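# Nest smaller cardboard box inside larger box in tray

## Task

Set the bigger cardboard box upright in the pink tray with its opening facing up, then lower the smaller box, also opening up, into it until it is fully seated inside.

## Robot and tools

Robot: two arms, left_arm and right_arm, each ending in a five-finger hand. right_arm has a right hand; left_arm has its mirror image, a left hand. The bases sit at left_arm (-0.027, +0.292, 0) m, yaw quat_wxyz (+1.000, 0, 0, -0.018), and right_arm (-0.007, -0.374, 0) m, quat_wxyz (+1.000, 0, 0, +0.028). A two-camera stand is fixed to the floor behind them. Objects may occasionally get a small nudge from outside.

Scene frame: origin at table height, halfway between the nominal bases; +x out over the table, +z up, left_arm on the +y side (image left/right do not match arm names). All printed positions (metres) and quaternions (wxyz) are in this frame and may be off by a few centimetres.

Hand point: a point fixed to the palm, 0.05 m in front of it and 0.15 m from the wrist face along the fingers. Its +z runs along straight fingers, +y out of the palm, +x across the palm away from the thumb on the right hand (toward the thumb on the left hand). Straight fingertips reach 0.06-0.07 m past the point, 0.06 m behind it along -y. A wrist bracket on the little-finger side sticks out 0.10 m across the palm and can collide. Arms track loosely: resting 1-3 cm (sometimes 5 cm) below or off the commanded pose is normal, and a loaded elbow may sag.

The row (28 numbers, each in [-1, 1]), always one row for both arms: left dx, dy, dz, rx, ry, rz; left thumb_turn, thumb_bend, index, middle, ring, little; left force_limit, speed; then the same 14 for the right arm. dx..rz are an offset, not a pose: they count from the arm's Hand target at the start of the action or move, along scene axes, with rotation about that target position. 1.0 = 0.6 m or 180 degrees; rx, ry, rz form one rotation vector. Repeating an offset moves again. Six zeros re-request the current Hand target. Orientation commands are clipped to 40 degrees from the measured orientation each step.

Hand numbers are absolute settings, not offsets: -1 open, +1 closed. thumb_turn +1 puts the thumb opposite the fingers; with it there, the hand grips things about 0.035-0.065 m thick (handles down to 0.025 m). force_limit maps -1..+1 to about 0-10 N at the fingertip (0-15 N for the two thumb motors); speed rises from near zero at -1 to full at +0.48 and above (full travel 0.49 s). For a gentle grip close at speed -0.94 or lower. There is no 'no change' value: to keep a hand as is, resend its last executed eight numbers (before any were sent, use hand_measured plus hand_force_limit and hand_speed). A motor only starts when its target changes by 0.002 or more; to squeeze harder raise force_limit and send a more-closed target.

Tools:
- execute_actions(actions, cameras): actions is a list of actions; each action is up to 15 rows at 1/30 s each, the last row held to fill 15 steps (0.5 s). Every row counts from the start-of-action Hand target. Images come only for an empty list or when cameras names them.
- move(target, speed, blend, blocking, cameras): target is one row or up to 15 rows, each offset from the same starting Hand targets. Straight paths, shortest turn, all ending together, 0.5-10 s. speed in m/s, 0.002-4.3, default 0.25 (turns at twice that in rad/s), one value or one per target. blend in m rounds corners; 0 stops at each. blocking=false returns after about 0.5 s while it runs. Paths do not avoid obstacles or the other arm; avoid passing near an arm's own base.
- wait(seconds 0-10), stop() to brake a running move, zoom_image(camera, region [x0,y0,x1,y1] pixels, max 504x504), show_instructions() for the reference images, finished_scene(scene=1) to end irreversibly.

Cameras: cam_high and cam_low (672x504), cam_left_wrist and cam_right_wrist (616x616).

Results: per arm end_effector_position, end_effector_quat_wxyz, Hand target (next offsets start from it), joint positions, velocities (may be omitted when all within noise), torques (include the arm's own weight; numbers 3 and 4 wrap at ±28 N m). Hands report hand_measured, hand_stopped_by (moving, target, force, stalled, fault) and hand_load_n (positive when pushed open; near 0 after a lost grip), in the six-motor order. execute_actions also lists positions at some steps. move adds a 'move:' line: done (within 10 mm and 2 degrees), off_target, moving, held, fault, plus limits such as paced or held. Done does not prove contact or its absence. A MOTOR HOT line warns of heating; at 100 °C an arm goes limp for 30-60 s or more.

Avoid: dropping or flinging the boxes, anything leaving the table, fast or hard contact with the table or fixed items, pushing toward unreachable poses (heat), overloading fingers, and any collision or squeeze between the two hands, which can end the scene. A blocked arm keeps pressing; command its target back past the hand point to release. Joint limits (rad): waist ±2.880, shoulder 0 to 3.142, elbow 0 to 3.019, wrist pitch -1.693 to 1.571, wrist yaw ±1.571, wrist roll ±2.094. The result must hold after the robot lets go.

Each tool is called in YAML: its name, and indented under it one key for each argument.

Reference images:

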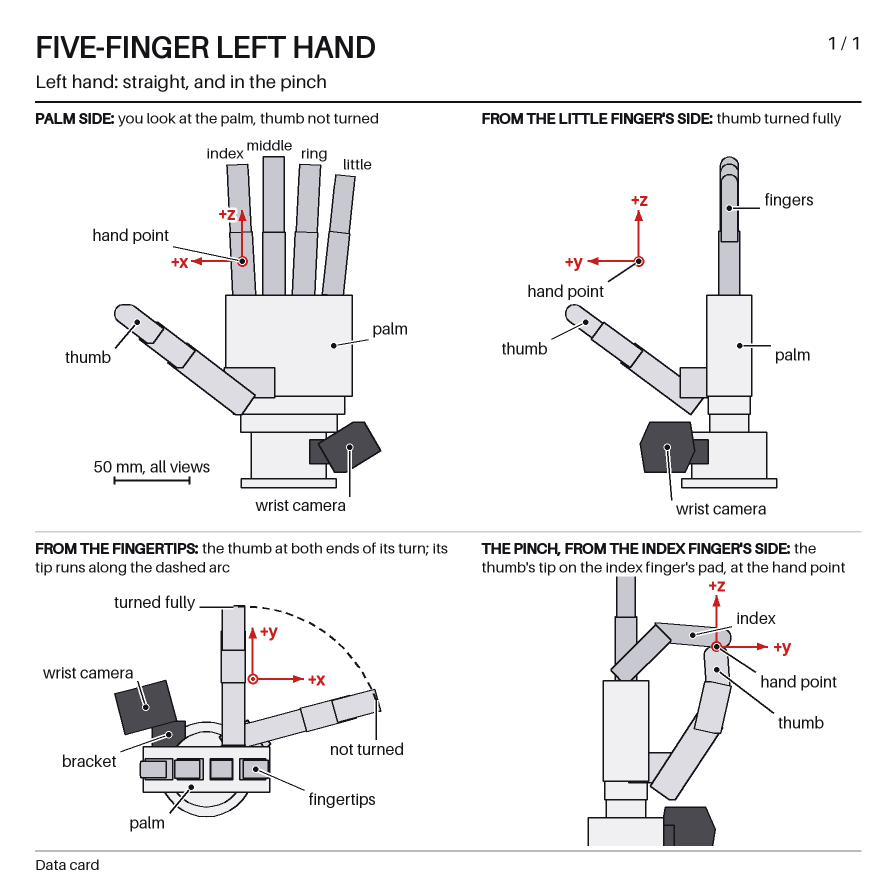

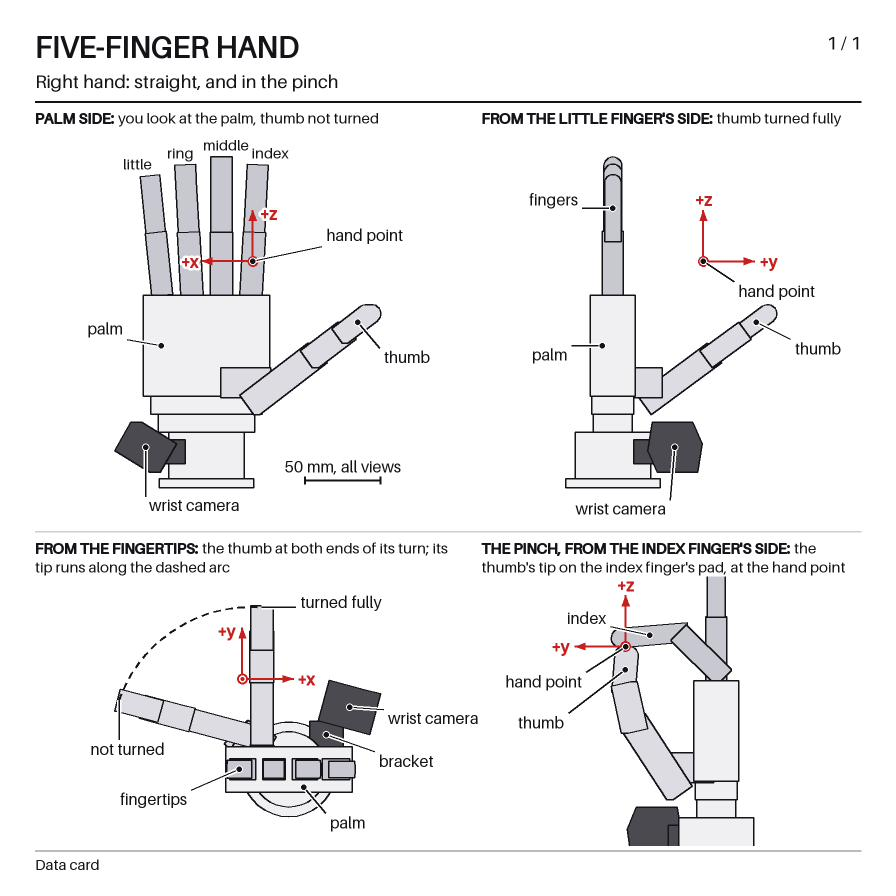

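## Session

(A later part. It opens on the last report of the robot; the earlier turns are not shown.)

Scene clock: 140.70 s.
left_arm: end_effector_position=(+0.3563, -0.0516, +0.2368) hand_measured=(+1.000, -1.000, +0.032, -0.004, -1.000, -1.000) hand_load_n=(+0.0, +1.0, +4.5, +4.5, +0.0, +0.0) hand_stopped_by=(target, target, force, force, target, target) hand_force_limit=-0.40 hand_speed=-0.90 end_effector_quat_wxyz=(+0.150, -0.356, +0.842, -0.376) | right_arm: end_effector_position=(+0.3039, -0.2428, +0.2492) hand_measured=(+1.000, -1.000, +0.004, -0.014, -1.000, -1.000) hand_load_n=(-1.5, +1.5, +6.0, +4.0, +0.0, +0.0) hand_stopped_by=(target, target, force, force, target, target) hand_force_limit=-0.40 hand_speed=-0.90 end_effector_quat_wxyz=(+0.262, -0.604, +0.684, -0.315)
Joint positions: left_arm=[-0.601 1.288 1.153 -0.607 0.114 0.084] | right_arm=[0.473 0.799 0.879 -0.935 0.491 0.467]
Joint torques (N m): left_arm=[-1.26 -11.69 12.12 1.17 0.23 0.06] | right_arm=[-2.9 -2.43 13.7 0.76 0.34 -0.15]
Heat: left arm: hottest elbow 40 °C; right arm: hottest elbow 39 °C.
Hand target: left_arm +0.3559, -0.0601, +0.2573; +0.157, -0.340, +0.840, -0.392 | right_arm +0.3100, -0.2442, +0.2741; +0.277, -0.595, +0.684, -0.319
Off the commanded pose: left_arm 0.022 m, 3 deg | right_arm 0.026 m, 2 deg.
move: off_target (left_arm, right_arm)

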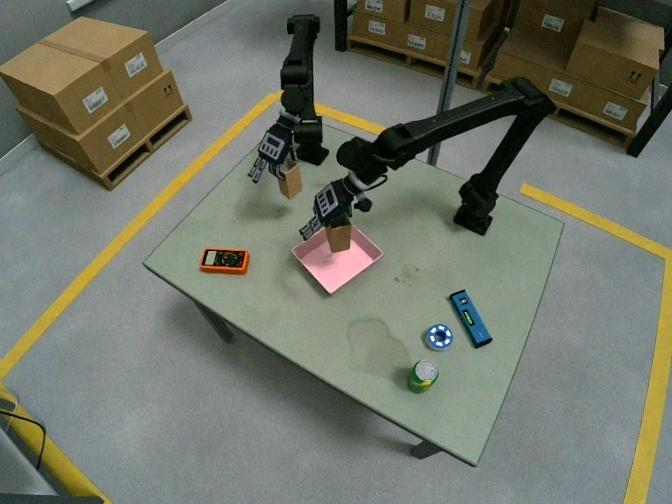

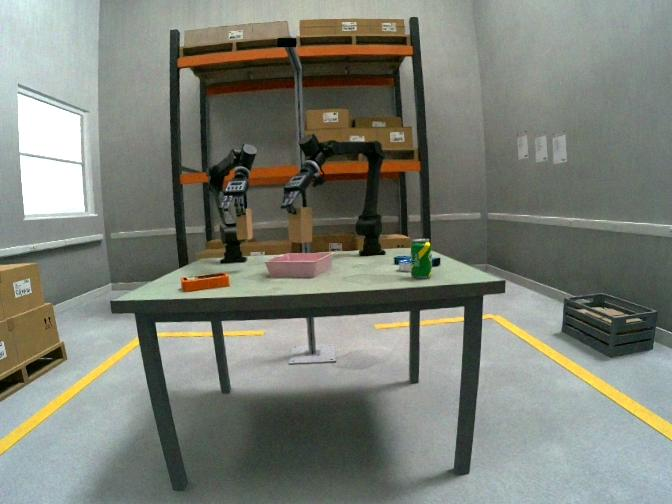

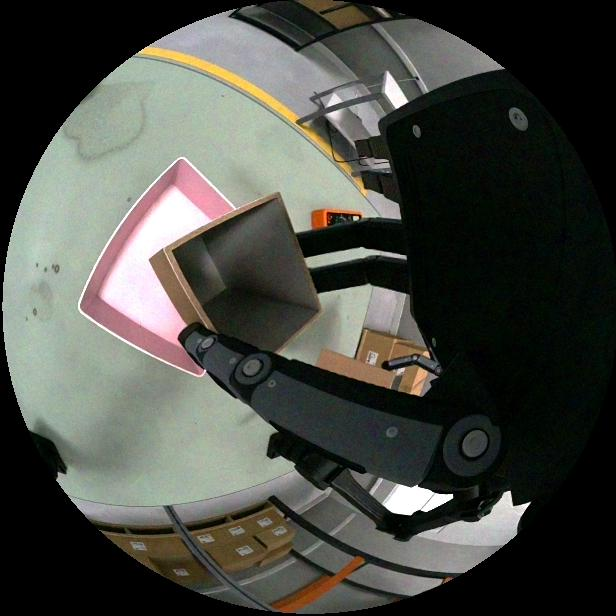

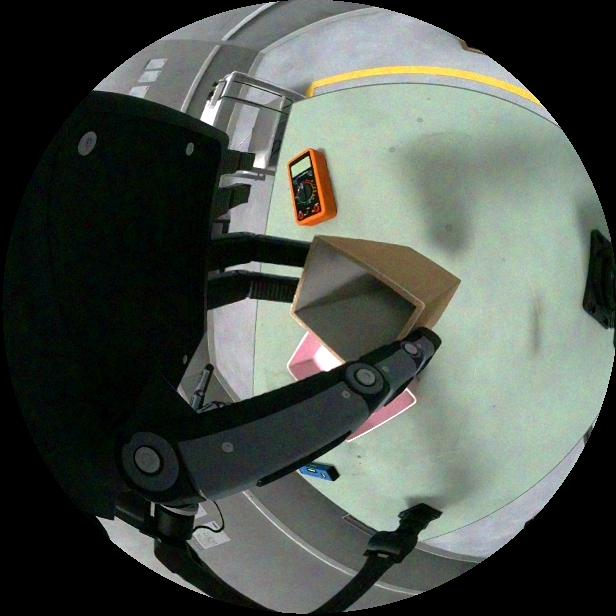

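move:
  target: [0,0,-0.172,0.0106,-0.0106,0, 1,-1,0.25,0.25,-1,-1,-0.4,-0.9, -0.055,0,0.06,0,0,0.289, 1,-1,0.3,0.3,-1,-1,-0.4,-0.9]
  speed: 0.12
  cameras: ["all"]

zoom_image:
  camera: "cam_high"
  region: [265, 170, 405, 310]

zoom_image:
  camera: "cam_low"
  region: [210, 200, 350, 290]

Scene clock: 150.20 s.
left_arm: end_effector_position=(+0.3587, -0.0535, +0.1574) hand_measured=(+1.000, -1.000, +0.032, -0.004, -1.000, -1.000) hand_load_n=(+0.0, +1.0, +4.5, +4.5, +0.0, +0.0) hand_stopped_by=(target, target, force, force, target, target) hand_force_limit=-0.40 hand_speed=-0.90 end_effector_quat_wxyz=(+0.175, -0.342, +0.841, -0.381) | right_arm: end_effector_position=(+0.2693, -0.2412, +0.2909) hand_measured=(+1.000, -1.000, +0.004, -0.014, -1.000, -1.000) hand_load_n=(-1.5, +1.5, +6.0, +3.5, +0.0, -0.5) hand_stopped_by=(target, target, force, force, target, target) hand_force_limit=-0.40 hand_speed=-0.90 end_effector_quat_wxyz=(-0.383, +0.838, -0.357, +0.153)
Joint positions: left_arm=[-0.619 1.332 0.967 -0.344 0.076 0.108] | right_arm=[0.098 0.784 0.974 -1.018 -0.462 -0.428]
Joint torques (N m): left_arm=[-1.38 -10.17 8.85 1.94 -0.05 0.05] | right_arm=[-2.9 -0.73 13.64 0.8 -0.2 -0.18]
Heat: left arm: hottest elbow 39 °C; right arm: hottest elbow 39 °C.
Hand target: left_arm +0.3560, -0.0600, +0.1540; +0.177, -0.331, +0.844, -0.383 | right_arm +0.2770, -0.2442, +0.3101; -0.389, +0.835, -0.353, +0.166
Off the commanded pose: left_arm 0.008 m, 1 deg | right_arm 0.021 m, 2 deg.
move: off_target (right_arm)

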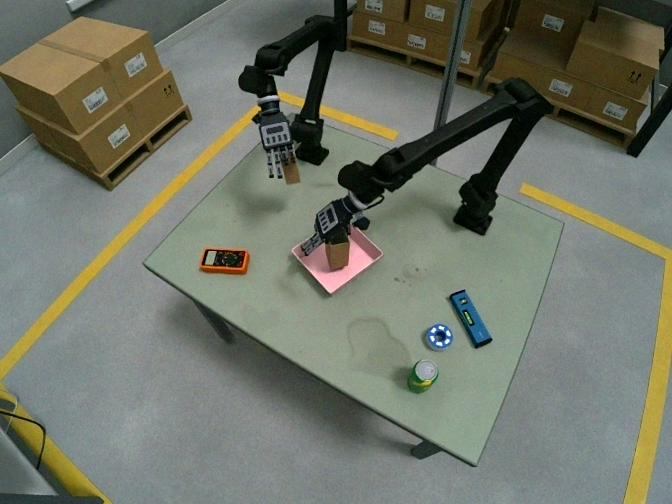

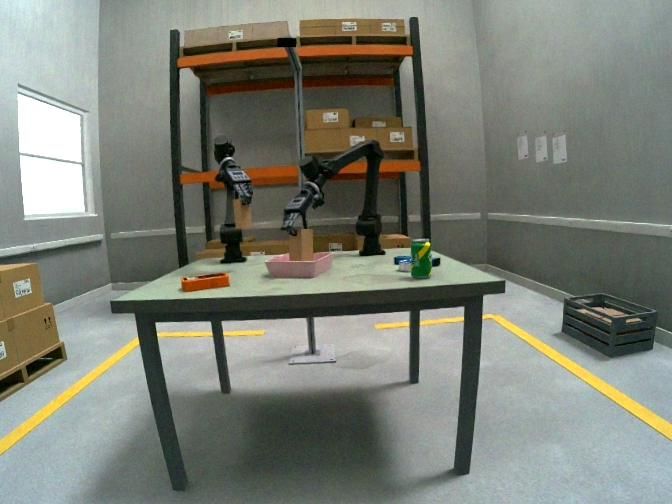

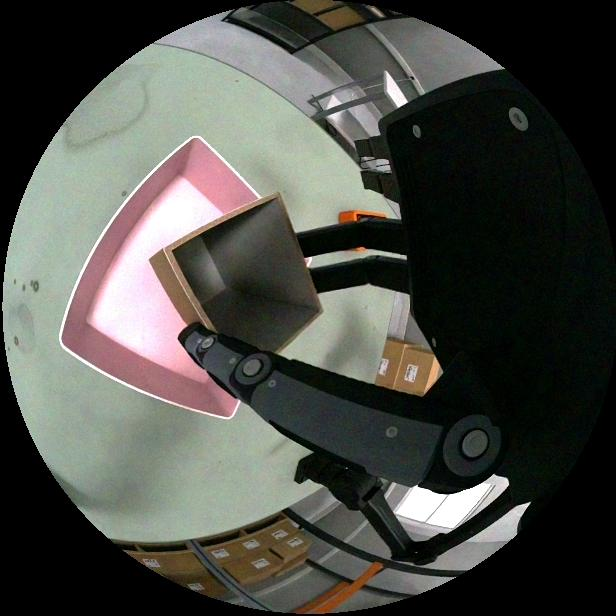

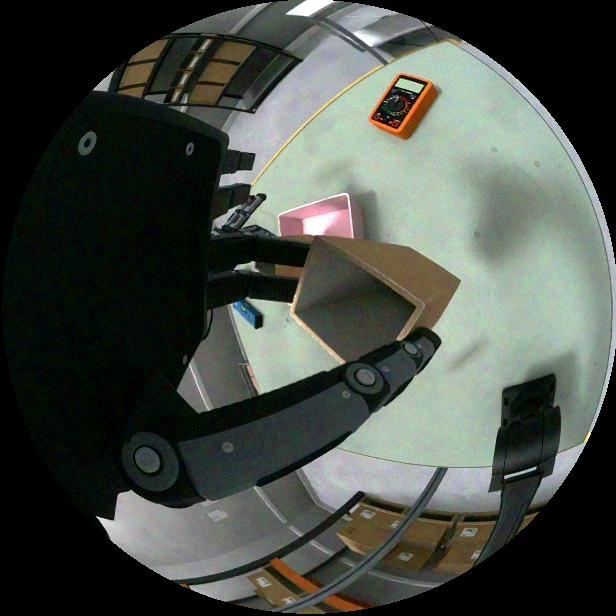

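Scaled by 3.600.

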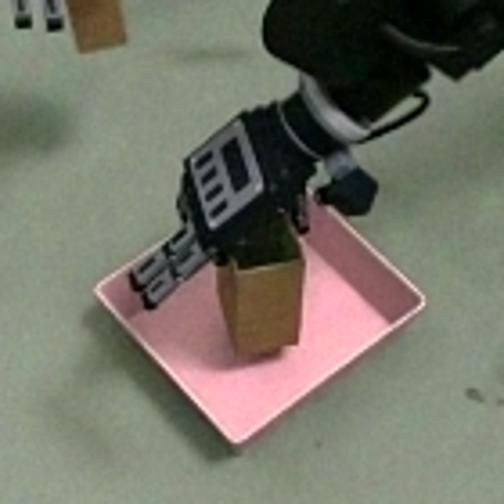

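Scaled by 3.600.

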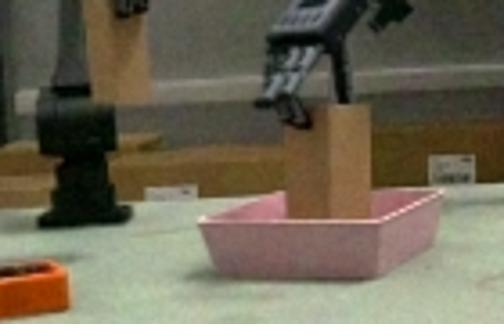

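move:
  target: [0,0.005,-0.056,0,0,0, 1,-1,0.25,0.25,-1,-1,-0.4,-0.9, 0,0,0,0,0,0, 1,-1,0.3,0.3,-1,-1,-0.4,-0.9]
  speed: 0.08
  cameras: ["all"]

zoom_image:
  camera: "cam_high"
  region: [265, 170, 405, 310]

zoom_image:
  camera: "cam_low"
  region: [210, 200, 350, 290]

Scene clock: 152.57 s.
left_arm: end_effector_position=(+0.3587, -0.0533, +0.1261) hand_measured=(+1.000, -1.000, +0.032, -0.004, -1.000, -1.000) hand_load_n=(-0.5, +1.0, +4.0, +4.5, +0.0, +0.0) hand_stopped_by=(target, target, force, force, target, target) hand_force_limit=-0.40 hand_speed=-0.90 end_effector_quat_wxyz=(+0.176, -0.340, +0.841, -0.383) | right_arm: end_effector_position=(+0.2693, -0.2412, +0.2909) hand_measured=(+1.000, -1.000, +0.004, -0.014, -1.000, -1.000) hand_load_n=(-1.5, +1.5, +6.0, +4.0, +0.0, +0.0) hand_stopped_by=(target, target, force, force, target, target) hand_force_limit=-0.40 hand_speed=-0.90 end_effector_quat_wxyz=(-0.383, +0.838, -0.357, +0.153)
Joint positions: left_arm=[-0.619 1.366 0.908 -0.246 0.076 0.111] | right_arm=[0.098 0.784 0.974 -1.018 -0.462 -0.428]
Joint torques (N m): left_arm=[-0.97 -10.17 8.27 1.85 0.1 0.07] | right_arm=[-2.84 -0.67 13.64 0.79 -0.21 -0.15]
Heat: left arm: hottest elbow 39 °C; right arm: hottest elbow 40 °C.
Hand target: left_arm +0.3560, -0.0570, +0.1205; +0.177, -0.331, +0.844, -0.383 | right_arm +0.2770, -0.2442, +0.3101; -0.389, +0.835, -0.353, +0.166
Off the commanded pose: left_arm 0.007 m, 1 deg | right_arm 0.021 m, 2 deg.
move: off_target (right_arm)

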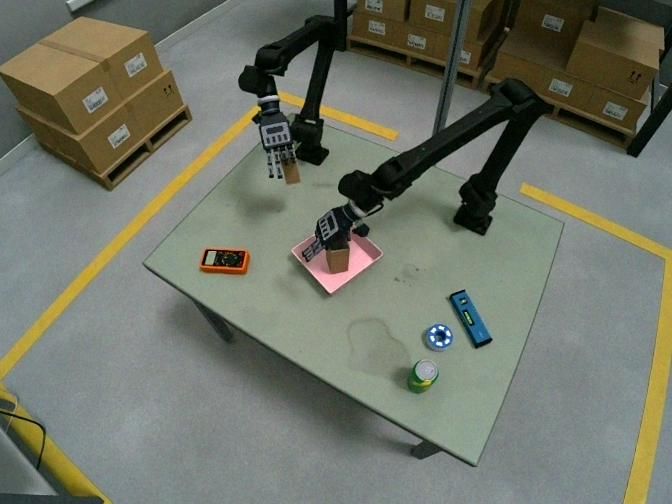

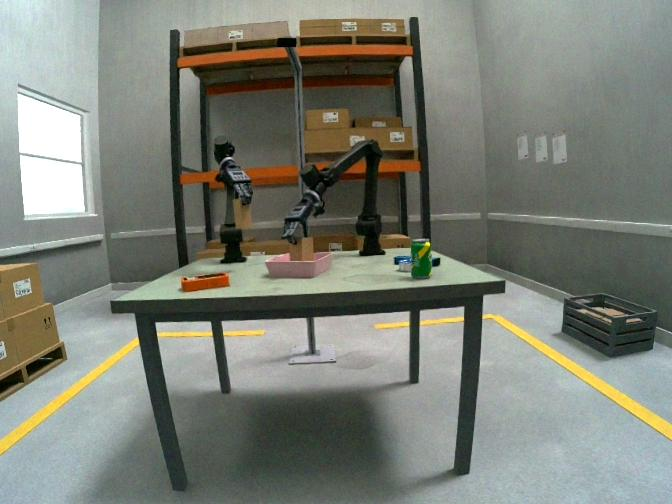

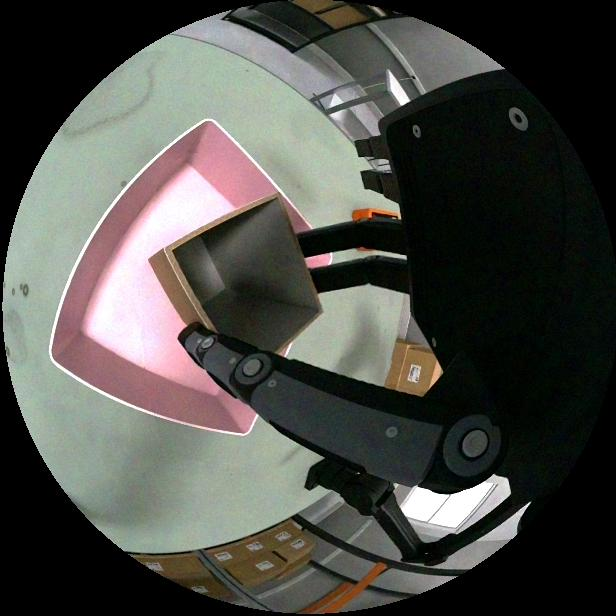

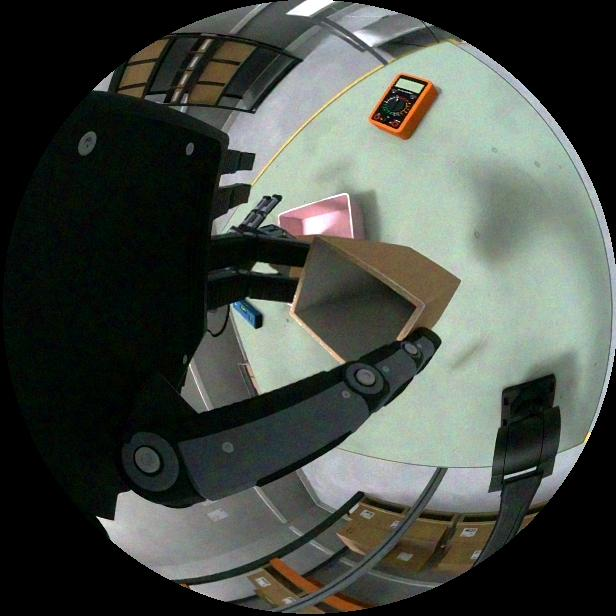

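Scaled by 3.600.

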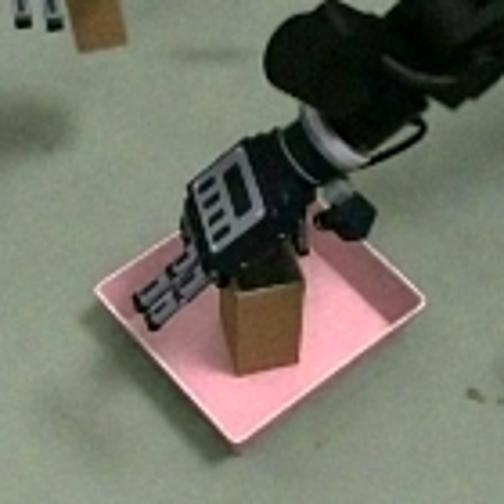

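Scaled by 3.600.

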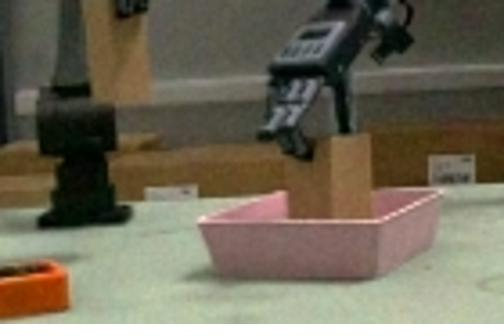

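move:
  target: [0,0,-0.012,0,0,0, 1,-1,0.25,0.25,-1,-1,-0.4,-0.9, 0,0,0,0,0,0, 1,-1,0.3,0.3,-1,-1,-0.4,-0.9]
  speed: 0.08

Scene clock: 154.93 s.
left_arm: end_effector_position=(+0.3598, -0.0542, +0.1250) hand_measured=(+1.000, -1.000, +0.032, -0.004, -1.000, -1.000) hand_load_n=(-0.5, +0.5, +4.0, +3.0, +0.0, +0.0) hand_stopped_by=(target, target, force, force, target, target) hand_force_limit=-0.40 hand_speed=-0.90 end_effector_quat_wxyz=(+0.179, -0.339, +0.838, -0.388) | right_arm: end_effector_position=(+0.2693, -0.2412, +0.2909) hand_measured=(+1.000, -1.000, +0.004, -0.014, -1.000, -1.000) hand_load_n=(-1.5, +1.0, +6.0, +4.0, +0.0, +0.0) hand_stopped_by=(target, target, force, force, target, target) hand_force_limit=-0.40 hand_speed=-0.90 end_effector_quat_wxyz=(-0.383, +0.838, -0.357, +0.153)
Joint positions: left_arm=[-0.619 1.366 0.899 -0.223 0.076 0.112] | right_arm=[0.098 0.784 0.974 -1.018 -0.462 -0.428]
Joint torques (N m): left_arm=[-1.03 -9.47 7.99 1.88 0.1 0.06] | right_arm=[-2.84 -0.67 13.63 0.8 -0.21 -0.16]
Heat: left arm: hottest elbow 38 °C; right arm: hottest elbow 40 °C.
Hand target: left_arm +0.3560, -0.0569, +0.1132; +0.177, -0.330, +0.844, -0.383 | right_arm +0.2770, -0.2442, +0.3101; -0.389, +0.835, -0.353, +0.166
Off the commanded pose: left_arm 0.013 m, 1 deg | right_arm 0.021 m, 2 deg.
move: off_target (left_arm, right_arm)

move:
  target:
    - [0,0,0.006,0,0,0, 1,-1,-0.5,-0.5,-1,-1,-0.4,-0.7, 0,0,0,0,0,0, 1,-1,0.3,0.3,-1,-1,-0.4,-0.9]
    - [-0.018,0.018,0.02,0,0,0, 1,-1,-0.5,-0.5,-1,-1,-0.4,-0.7, 0,0,0,0,0,0, 1,-1,0.3,0.3,-1,-1,-0.4,-0.9]
    - [-0.02,0.02,0.16,0,0,0, 1,-1,-0.5,-0.5,-1,-1,-0.4,-0.7, 0,0,0,0,0,0, 1,-1,0.3,0.3,-1,-1,-0.4,-0.9]
    - [-0.06,0.22,0.3,0,0,0, 1,-1,-0.5,-0.5,-1,-1,-0.4,-0.7, 0,0,0,0,0,0, 1,-1,0.3,0.3,-1,-1,-0.4,-0.9]
  speed: [0.05,0.05,0.12,0.25]
  blend: [0,0.003,0.02,0]
  cameras: ["all"]

zoom_image:
  camera: "cam_high"
  region: [265, 170, 405, 310]

zoom_image:
  camera: "cam_low"
  region: [210, 200, 350, 290]

Scene clock: 162.00 s.
left_arm: end_effector_position=(+0.3031, +0.0757, +0.2575) hand_measured=(+1.000, -1.000, -0.500, -0.500, -1.000, -1.000) hand_load_n=(+0.0, +0.0, +0.5, +0.0, +0.0, +0.0) hand_stopped_by=(target, target, target, target, target, target) hand_force_limit=-0.40 hand_speed=-0.70 end_effector_quat_wxyz=(+0.153, -0.339, +0.854, -0.364) | right_arm: end_effector_position=(+0.2693, -0.2412, +0.2909) hand_measured=(+1.000, -1.000, +0.004, -0.014, -1.000, -1.000) hand_load_n=(-1.5, +1.0, +6.0, +4.0, +0.0, +0.0) hand_stopped_by=(target, target, force, force, target, target) hand_force_limit=-0.40 hand_speed=-0.90 end_effector_quat_wxyz=(-0.383, +0.838, -0.357, +0.153)
Joint positions: left_arm=[-0.379 0.999 1.005 -0.802 0.272 0.287] | right_arm=[0.098 0.784 0.974 -1.018 -0.462 -0.428]
Joint torques (N m): left_arm=[0.85 -6.24 15.8 1.03 0.32 0.08] | right_arm=[-2.96 -0.73 13.63 0.79 -0.21 -0.16]
Heat: left arm: hottest elbow 38 °C; right arm: hottest elbow 40 °C.
Hand target: left_arm +0.3200, +0.0750, +0.2933; +0.177, -0.330, +0.844, -0.383 | right_arm +0.2770, -0.2442, +0.3101; -0.389, +0.835, -0.353, +0.166
Off the commanded pose: left_arm 0.040 m, 4 deg | right_arm 0.021 m, 2 deg.
move: off_target (left_arm, right_arm)

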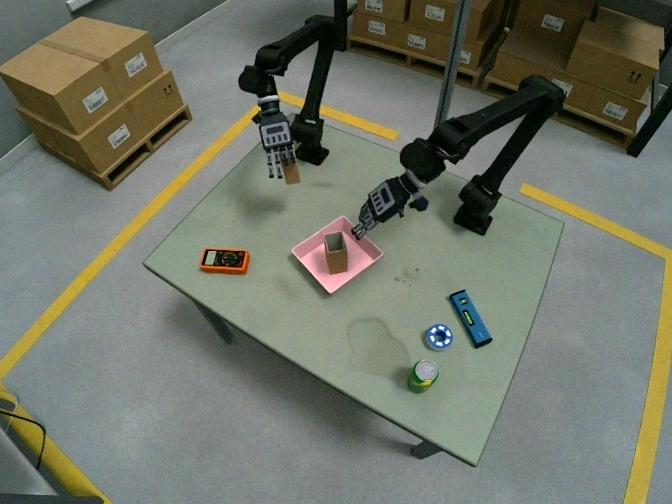

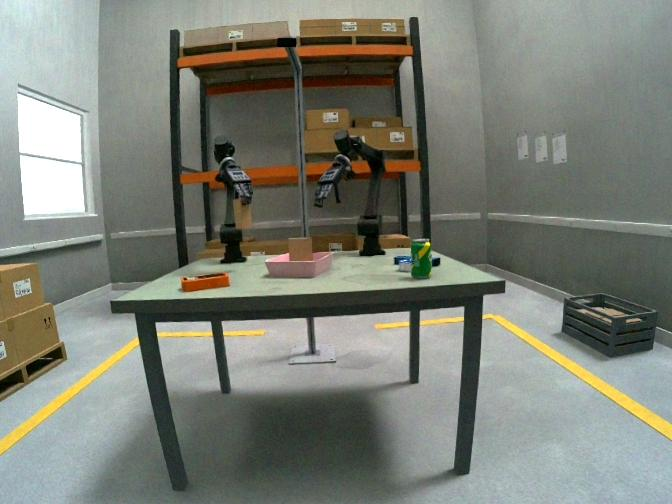

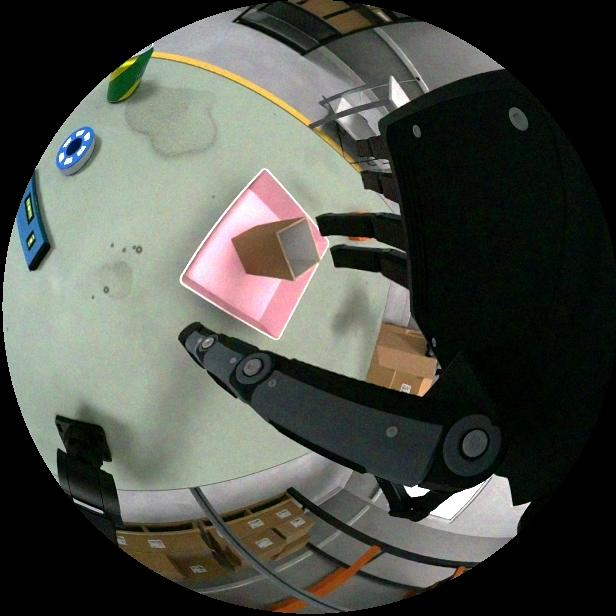

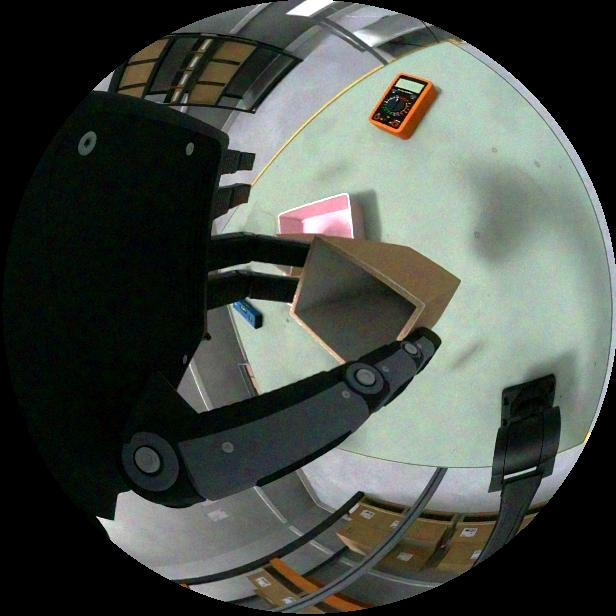

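Scaled by 3.600.

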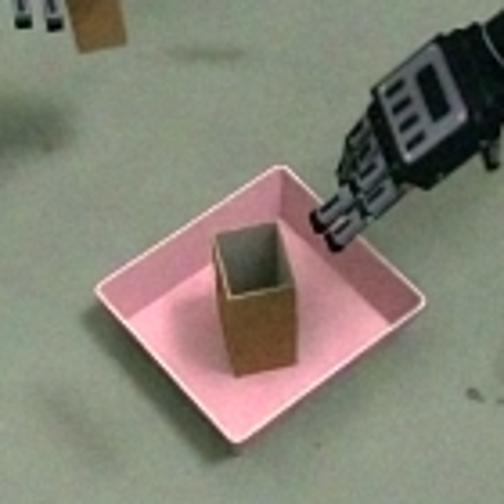

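Scaled by 3.600.

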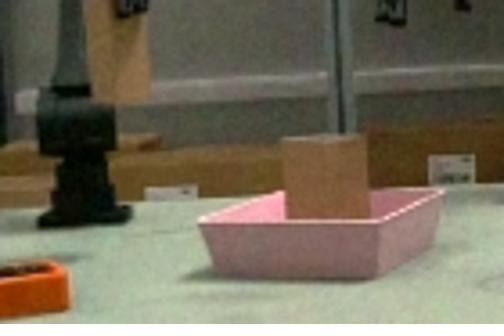

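zoom_image:
  camera: "cam_high"
  region: [310, 220, 370, 280]

zoom_image:
  camera: "cam_high"
  region: [245, 130, 315, 200]

zoom_image:
  camera: "cam_right_wrist"
  region: [190, 180, 490, 480]

Scaled by 8.400.

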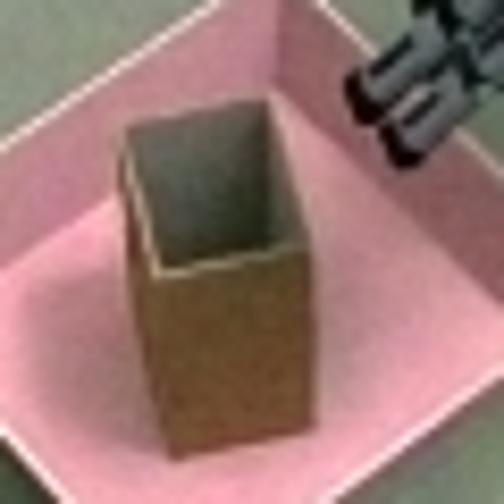

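Scaled by 7.200.

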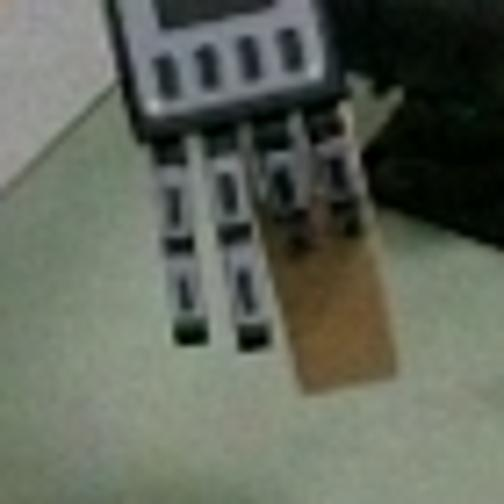

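Scaled by 1.680 from the camera's 616x616 image, which has a finer 880x880 frame.

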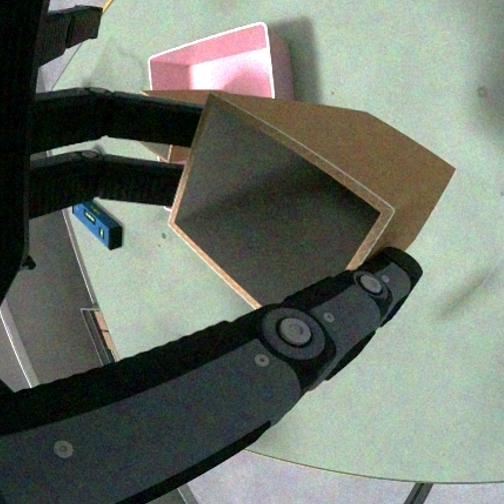

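move:
  target:
    - [-0.12,0.25,0,0,0,0, 1,-1,-0.5,-0.5,-1,-1,-0.4,-0.7, 0.03,0.08,0,-0.003,-0.003,0, 1,-1,0.3,0.3,-1,-1,-0.4,-0.9]
    - [-0.167,0.333,0,0,0,0, 1,-1,-0.5,-0.5,-1,-1,-0.4,-0.7, 0.186,0.399,-0.012,-0.007,-0.007,0, 1,-1,0.3,0.3,-1,-1,-0.4,-0.9]
  speed: [0.25,0.15]
  blend: [0.03,0]
  cameras: ["all"]

zoom_image:
  camera: "cam_high"
  region: [300, 190, 380, 270]

zoom_image:
  camera: "cam_low"
  region: [240, 180, 360, 290]

zoom_image:
  camera: "cam_right_wrist"
  region: [190, 180, 490, 480]

Scene clock: 191.87 s.
left_arm: end_effector_position=(+0.2155, +0.2694, +0.2843) hand_measured=(+1.000, -1.000, -0.500, -0.500, -1.000, -1.000) hand_load_n=(+0.0, +0.0, +0.0, +0.0, +0.0, +0.0) hand_stopped_by=(target, target, target, target, target, target) hand_force_limit=-0.40 hand_speed=-0.70 end_effector_quat_wxyz=(+0.168, -0.332, +0.845, -0.384) | right_arm: end_effector_position=(+0.3790, -0.0199, +0.2811) hand_measured=(+1.000, -1.000, +0.004, -0.014, -1.000, -1.000) hand_load_n=(-1.5, +1.0, +6.0, +4.0, +0.0, +0.0) hand_stopped_by=(target, target, force, force, target, target) hand_force_limit=-0.40 hand_speed=-0.90 end_effector_quat_wxyz=(-0.362, +0.847, -0.351, +0.170)
Joint positions: left_arm=[0.417 0.766 0.983 -1.355 0.774 1.025] | right_arm=[0.622 1.305 1.292 -0.735 -0.044 -0.087]
Joint torques (N m): left_arm=[0.91 -1.38 11.25 0.54 0.68 0.07] | right_arm=[-0.73 -9.93 13.9 1.94 0.27 0.06]
Heat: left arm: hottest elbow 41 °C; right arm: hottest elbow 41 °C.
Hand target: left_arm +0.2198, +0.2748, +0.2934; +0.177, -0.330, +0.844, -0.383 | right_arm +0.3886, -0.0049, +0.3030; -0.383, +0.837, -0.347, +0.179
Off the commanded pose: left_arm 0.011 m, 1 deg | right_arm 0.028 m, 3 deg.
move: off_target (left_arm, right_arm)

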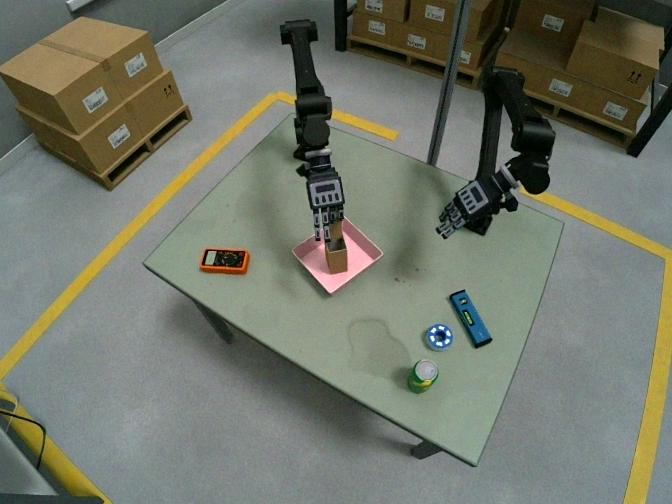

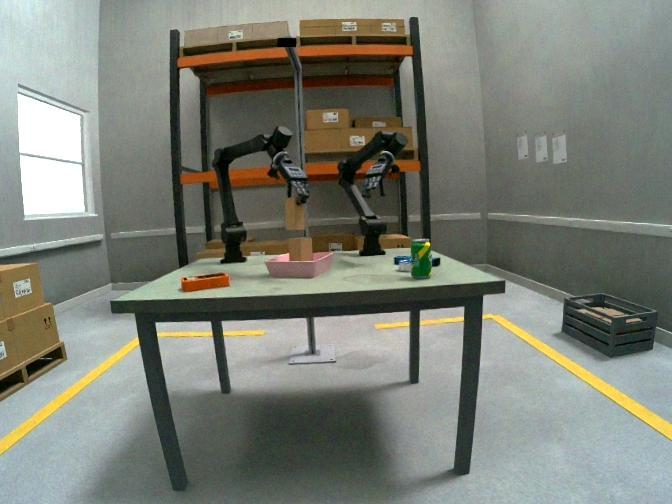

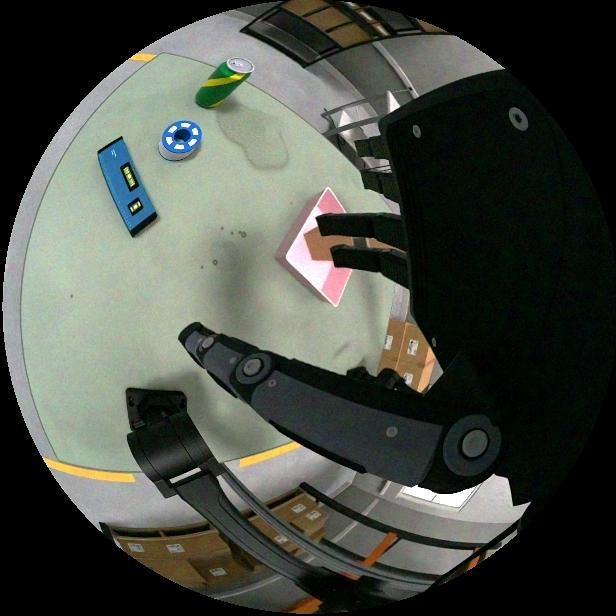

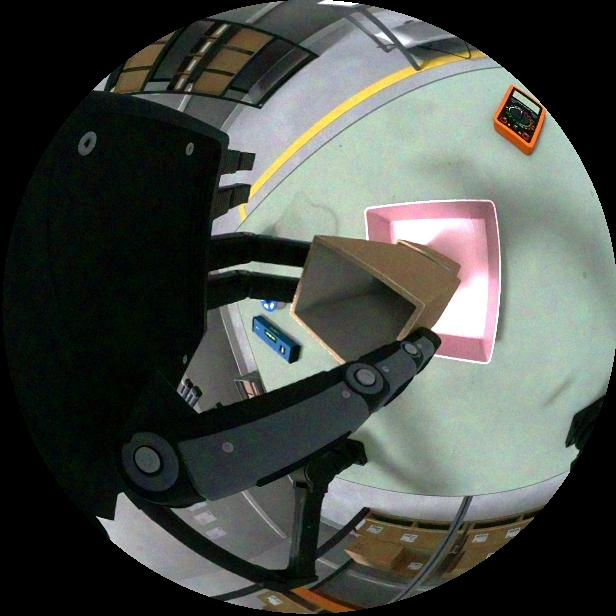

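Scaled by 6.300.

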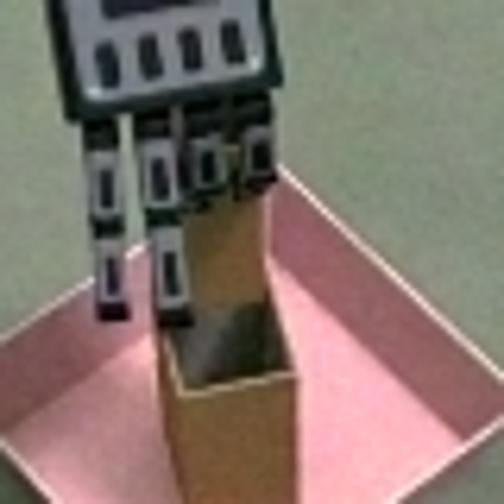

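Scaled by 4.200.

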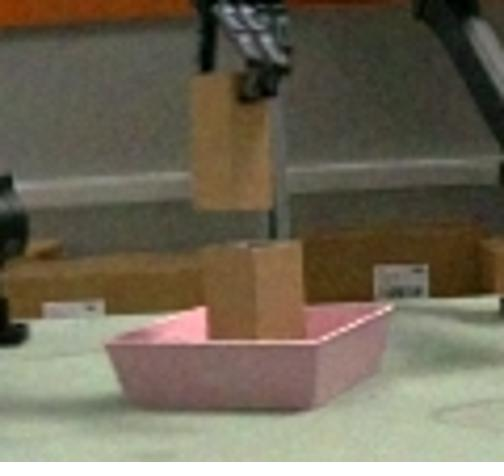

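Scaled by 1.680 from the camera's 616x616 image, which has a finer 880x880 frame.

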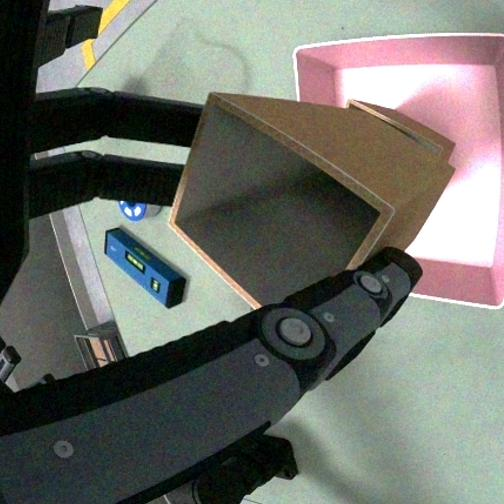

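move:
  target: [0,0,0,0,0,0, 1,-1,-0.5,-0.5,-1,-1,-0.4,-0.7, 0.026,0.032,-0.005,0,0,0, 1,-1,0.3,0.3,-1,-1,-0.4,-0.9]
  speed: 0.12
  cameras: ["all"]

zoom_image:
  camera: "cam_high"
  region: [300, 200, 380, 280]

zoom_image:
  camera: "cam_low"
  region: [270, 180, 340, 280]

zoom_image:
  camera: "cam_right_wrist"
  region: [260, 180, 560, 480]

Scene clock: 196.93 s.
left_arm: end_effector_position=(+0.2156, +0.2694, +0.2843) hand_measured=(+1.000, -1.000, -0.500, -0.500, -1.000, -1.000) hand_load_n=(+0.0, -0.5, +0.0, +0.0, +0.0, +0.0) hand_stopped_by=(target, target, target, target, target, target) hand_force_limit=-0.40 hand_speed=-0.70 end_effector_quat_wxyz=(+0.167, -0.332, +0.845, -0.384) | right_arm: end_effector_position=(+0.3950, -0.0023, +0.2783) hand_measured=(+1.000, -1.000, +0.004, -0.014, -1.000, -1.000) hand_load_n=(-1.5, +1.0, +6.0, +4.0, +0.0, +0.0) hand_stopped_by=(target, target, force, force, target, target) hand_force_limit=-0.40 hand_speed=-0.90 end_effector_quat_wxyz=(-0.361, +0.846, -0.352, +0.170)
Joint positions: left_arm=[0.417 0.767 0.983 -1.355 0.774 1.025] | right_arm=[0.63 1.368 1.344 -0.726 -0.036 -0.08]
Joint torques (N m): left_arm=[0.91 -1.38 11.25 0.53 0.68 0.05] | right_arm=[-0.62 -11.46 13.91 2 0.28 0.08]
Heat: left arm: hottest elbow 40 °C; right arm: hottest elbow 41 °C.
Hand target: left_arm +0.2198, +0.2747, +0.2933; +0.177, -0.330, +0.844, -0.384 | right_arm +0.4041, +0.0144, +0.3000; -0.383, +0.837, -0.347, +0.179
Off the commanded pose: left_arm 0.011 m, 1 deg | right_arm 0.029 m, 3 deg.
move: off_target (left_arm, right_arm)

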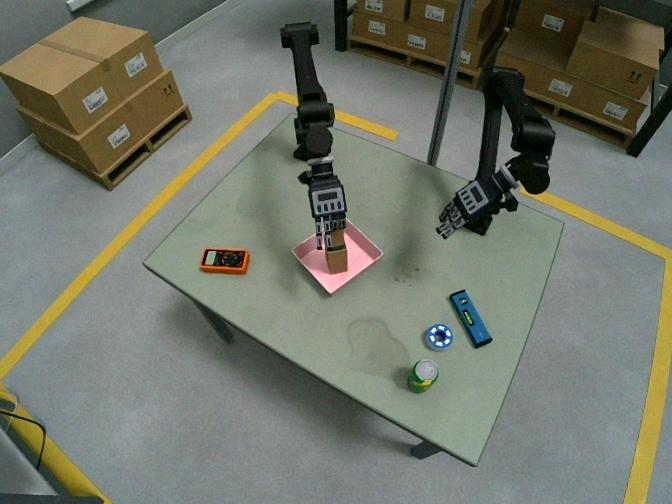

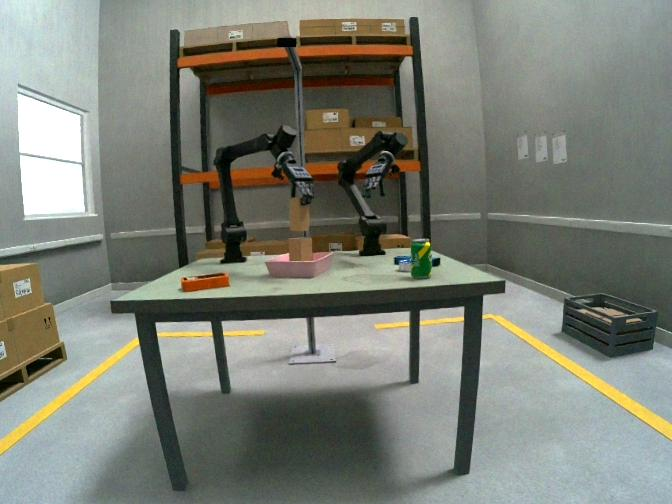

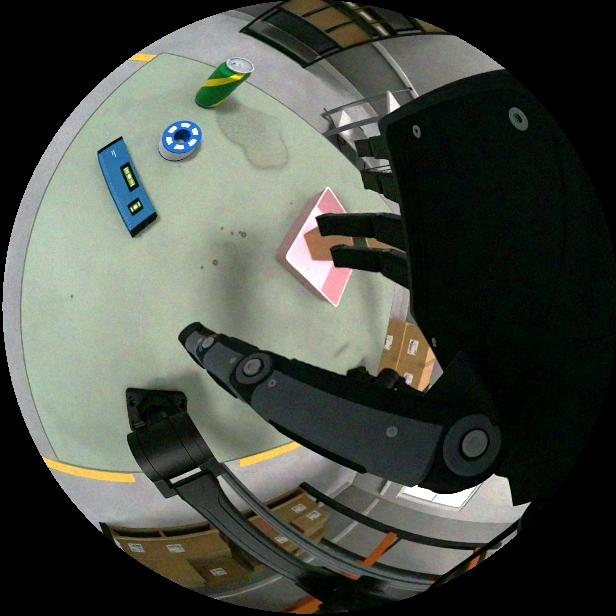

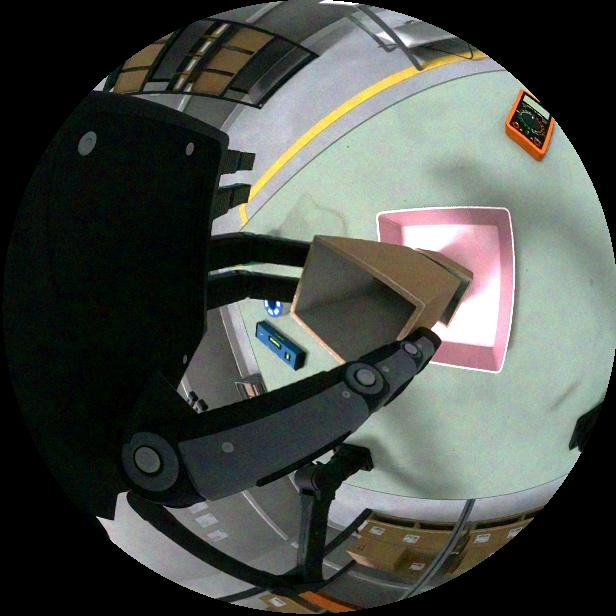

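Scaled by 6.300.

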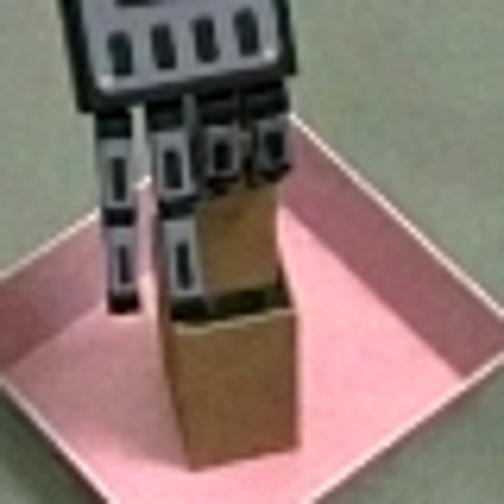

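Scaled by 5.040.

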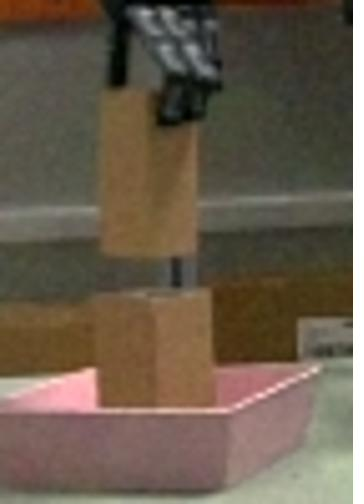

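Scaled by 1.680 from the camera's 616x616 image, which has a finer 880x880 frame.

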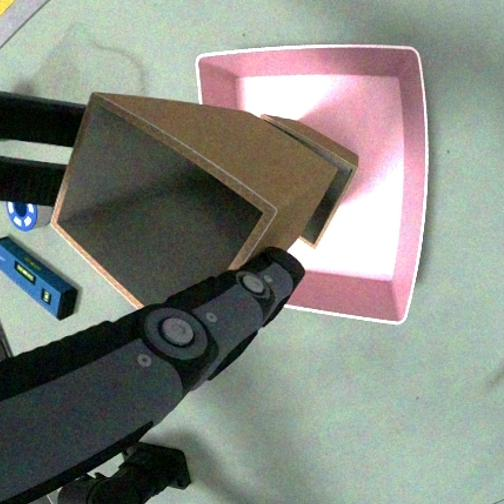

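zoom_image:
  camera: "cam_low"
  region: [280, 190, 330, 240]

zoom_image:
  camera: "cam_low"
  region: [280, 225, 330, 275]

zoom_image:
  camera: "cam_high"
  region: [315, 220, 365, 270]

Scaled by 10.080.

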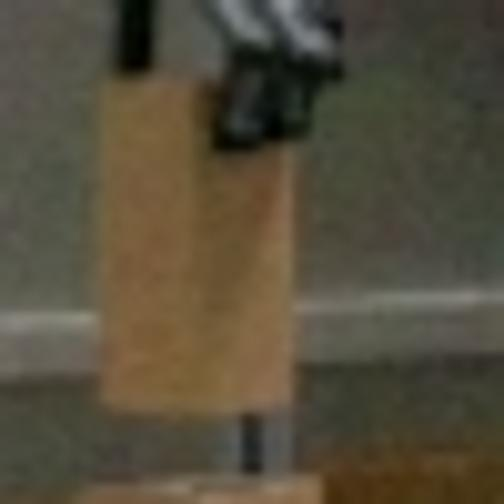

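Scaled by 10.080.

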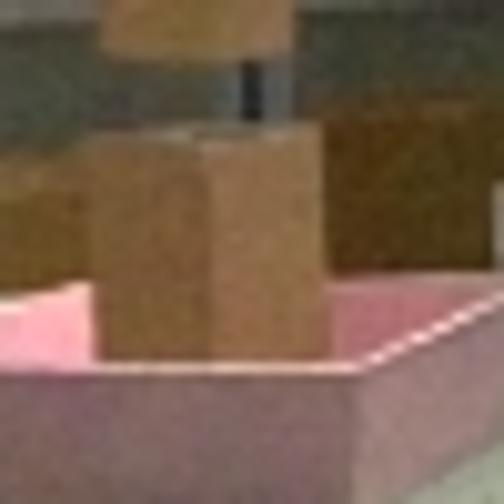

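Scaled by 10.080.

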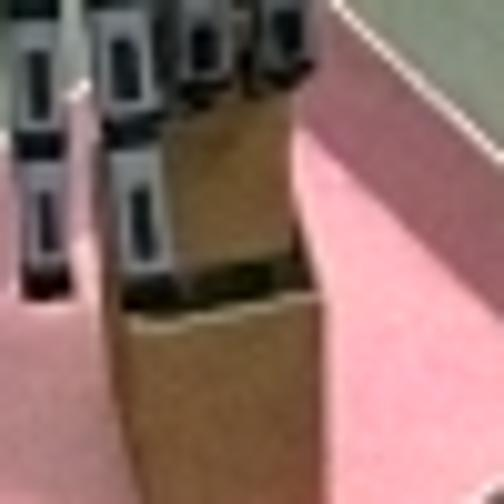

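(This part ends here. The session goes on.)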